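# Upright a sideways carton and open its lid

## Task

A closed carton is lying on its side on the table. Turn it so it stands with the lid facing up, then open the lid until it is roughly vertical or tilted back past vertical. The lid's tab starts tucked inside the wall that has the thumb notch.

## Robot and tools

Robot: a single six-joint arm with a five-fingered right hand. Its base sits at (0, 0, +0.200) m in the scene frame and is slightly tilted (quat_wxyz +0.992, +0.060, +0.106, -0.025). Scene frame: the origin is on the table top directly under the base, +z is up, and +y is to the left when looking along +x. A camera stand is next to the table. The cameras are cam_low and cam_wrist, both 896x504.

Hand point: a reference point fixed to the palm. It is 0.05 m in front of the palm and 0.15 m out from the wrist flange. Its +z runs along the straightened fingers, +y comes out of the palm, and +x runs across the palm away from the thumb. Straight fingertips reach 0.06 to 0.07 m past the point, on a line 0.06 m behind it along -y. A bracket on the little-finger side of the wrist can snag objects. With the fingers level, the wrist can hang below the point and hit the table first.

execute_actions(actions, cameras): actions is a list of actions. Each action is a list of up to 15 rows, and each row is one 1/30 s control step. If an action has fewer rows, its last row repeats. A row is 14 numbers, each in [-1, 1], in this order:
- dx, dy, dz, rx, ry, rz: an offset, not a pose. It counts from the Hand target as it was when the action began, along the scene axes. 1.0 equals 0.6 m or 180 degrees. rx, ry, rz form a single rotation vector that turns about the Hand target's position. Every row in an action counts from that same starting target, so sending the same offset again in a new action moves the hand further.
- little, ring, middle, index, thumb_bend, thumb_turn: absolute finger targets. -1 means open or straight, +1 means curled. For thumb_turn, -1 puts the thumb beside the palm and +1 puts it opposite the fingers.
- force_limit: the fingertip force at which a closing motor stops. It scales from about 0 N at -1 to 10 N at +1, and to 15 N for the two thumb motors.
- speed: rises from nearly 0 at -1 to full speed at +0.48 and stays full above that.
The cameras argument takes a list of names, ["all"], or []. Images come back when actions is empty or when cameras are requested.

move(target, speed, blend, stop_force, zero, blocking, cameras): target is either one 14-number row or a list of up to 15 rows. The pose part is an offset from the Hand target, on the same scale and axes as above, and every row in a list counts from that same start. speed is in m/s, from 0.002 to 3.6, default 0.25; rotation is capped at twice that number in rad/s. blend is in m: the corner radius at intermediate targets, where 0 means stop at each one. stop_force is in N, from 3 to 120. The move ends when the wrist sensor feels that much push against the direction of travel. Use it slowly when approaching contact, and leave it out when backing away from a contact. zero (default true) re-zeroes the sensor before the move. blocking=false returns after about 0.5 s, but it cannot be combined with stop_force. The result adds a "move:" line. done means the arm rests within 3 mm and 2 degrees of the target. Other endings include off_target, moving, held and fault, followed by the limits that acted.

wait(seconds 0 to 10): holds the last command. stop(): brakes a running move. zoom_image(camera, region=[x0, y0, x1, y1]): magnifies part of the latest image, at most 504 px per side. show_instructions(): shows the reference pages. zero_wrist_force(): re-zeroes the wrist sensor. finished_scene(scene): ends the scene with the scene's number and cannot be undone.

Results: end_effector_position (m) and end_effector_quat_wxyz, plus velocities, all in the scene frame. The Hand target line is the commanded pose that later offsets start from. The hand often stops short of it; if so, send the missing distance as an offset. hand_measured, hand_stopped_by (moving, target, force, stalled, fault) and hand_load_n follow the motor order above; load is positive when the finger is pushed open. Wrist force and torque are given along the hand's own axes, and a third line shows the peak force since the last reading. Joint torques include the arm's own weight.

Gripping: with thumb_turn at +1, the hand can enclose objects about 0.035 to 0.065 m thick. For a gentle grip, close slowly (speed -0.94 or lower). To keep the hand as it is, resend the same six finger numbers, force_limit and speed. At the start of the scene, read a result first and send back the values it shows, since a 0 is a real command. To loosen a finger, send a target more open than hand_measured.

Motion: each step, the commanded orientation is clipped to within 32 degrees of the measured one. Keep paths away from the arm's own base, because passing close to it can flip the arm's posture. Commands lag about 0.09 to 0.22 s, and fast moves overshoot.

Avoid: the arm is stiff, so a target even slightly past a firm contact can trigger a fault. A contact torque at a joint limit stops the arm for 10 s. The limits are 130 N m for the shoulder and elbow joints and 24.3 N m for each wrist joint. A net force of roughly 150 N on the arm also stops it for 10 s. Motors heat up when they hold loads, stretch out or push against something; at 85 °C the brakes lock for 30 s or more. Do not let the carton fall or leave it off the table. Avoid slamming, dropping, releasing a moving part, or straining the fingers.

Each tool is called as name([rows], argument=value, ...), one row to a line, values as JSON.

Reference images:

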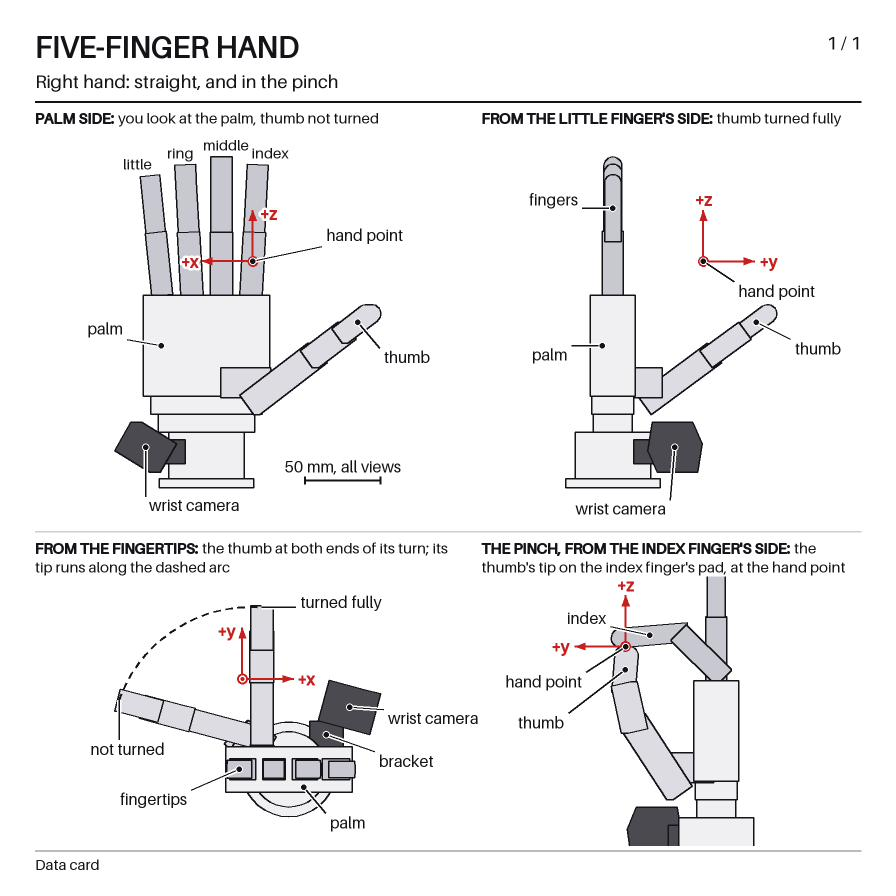

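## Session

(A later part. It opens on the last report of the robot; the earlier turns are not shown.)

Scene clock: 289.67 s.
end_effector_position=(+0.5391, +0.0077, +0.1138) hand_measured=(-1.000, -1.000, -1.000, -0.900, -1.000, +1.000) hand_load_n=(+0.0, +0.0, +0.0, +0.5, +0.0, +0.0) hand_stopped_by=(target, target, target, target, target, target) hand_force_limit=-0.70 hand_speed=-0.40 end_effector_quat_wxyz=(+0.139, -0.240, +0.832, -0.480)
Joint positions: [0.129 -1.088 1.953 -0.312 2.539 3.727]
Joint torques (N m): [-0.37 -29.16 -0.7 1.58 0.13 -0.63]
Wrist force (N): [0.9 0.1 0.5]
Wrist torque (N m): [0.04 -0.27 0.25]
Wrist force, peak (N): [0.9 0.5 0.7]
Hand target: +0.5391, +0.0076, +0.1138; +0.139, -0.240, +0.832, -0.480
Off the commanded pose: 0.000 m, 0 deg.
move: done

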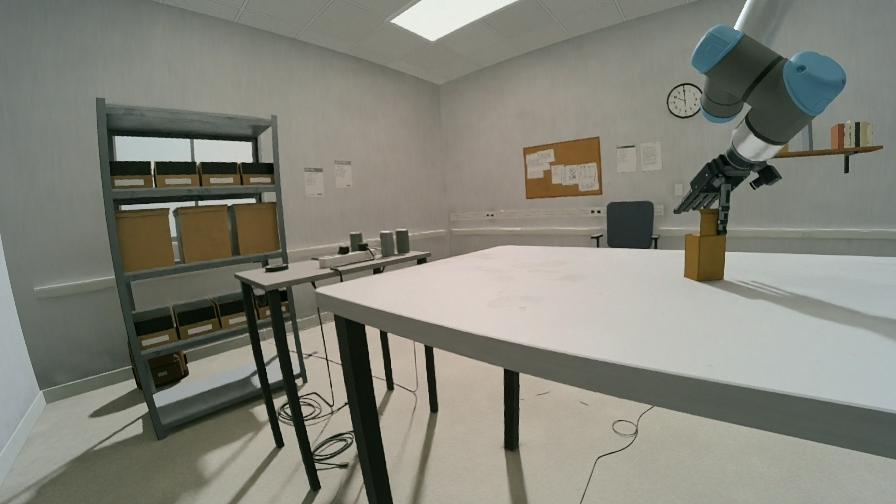

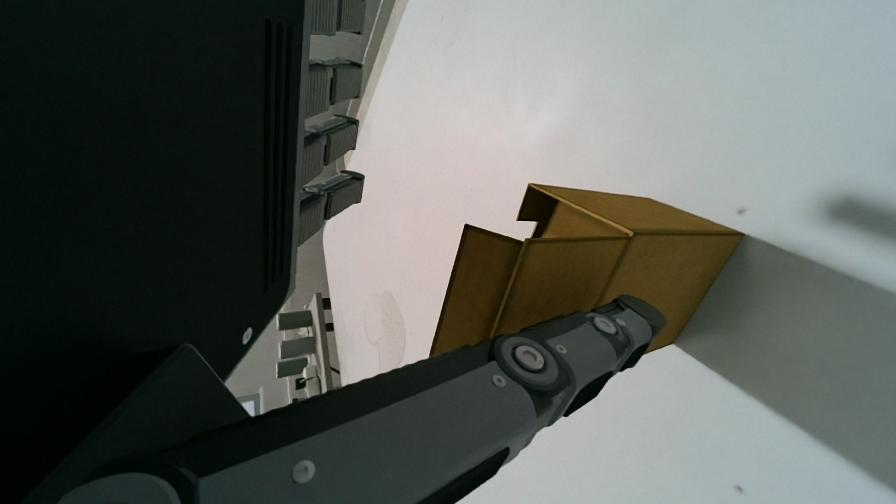

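move([
  [-0.0134,0.0211,0,0,0,0,-1,-1,-1,-0.9,-1,1,-0.7,-0.4],
  [-0.0134,0.0211,0.2,0,0,0,-1,-1,-1,-0.9,-1,1,-0.7,-0.4],
], speed=0.08, cameras=["all"])

zoom_image(camera="cam_low", region=[640, 190, 780, 290])

Scene clock: 293.73 s.
end_effector_position=(+0.5312, +0.0203, +0.2339) hand_measured=(-1.000, -1.000, -1.000, -0.900, -1.000, +1.000) hand_load_n=(+0.0, +0.0, +0.0, +0.0, +0.0, +0.0) hand_stopped_by=(target, target, target, target, target, target) hand_force_limit=-0.70 hand_speed=-0.40 end_effector_quat_wxyz=(+0.139, -0.240, +0.832, -0.480)
Joint positions: [0.209 -1.296 1.897 0.021 2.605 3.809]
Joint torques (N m): [-0.72 -23.09 -2.95 1.26 -1.12 -2.05]
Wrist force (N): [0.9 0.2 0.2]
Wrist torque (N m): [0.06 -0.26 0.25]
Wrist force, peak (N): [0.7 1.2 0.4]
Hand target: +0.5311, +0.0202, +0.2338; +0.139, -0.240, +0.832, -0.480
Off the commanded pose: 0.000 m, 0 deg.
move: done

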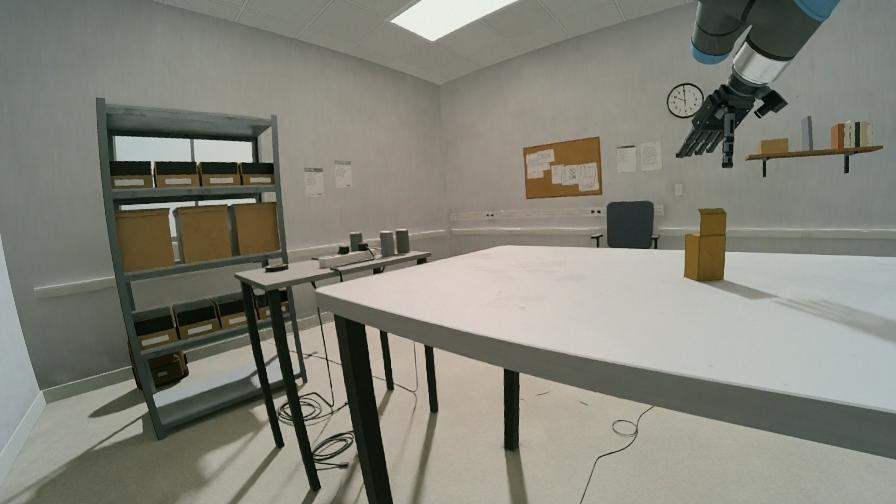

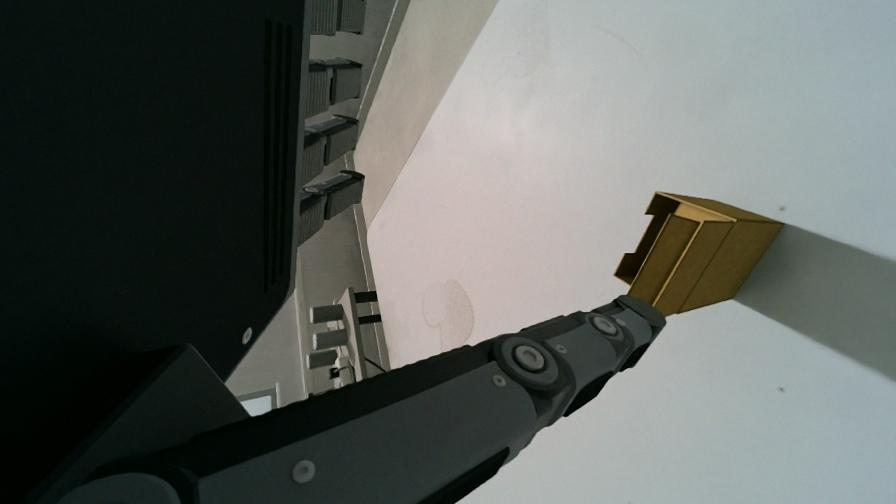

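Scaled by 3.600 from the camera's 896x504 image, which has a finer 1280x720 frame.

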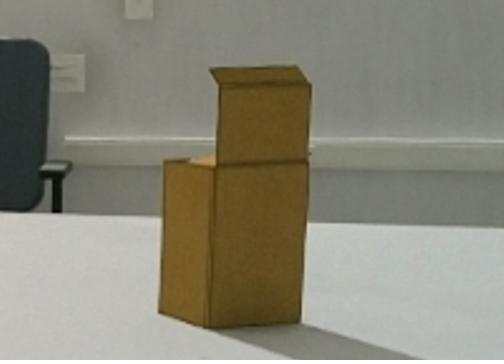

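finished_scene(scene=2)

The scene is finished: the task was done.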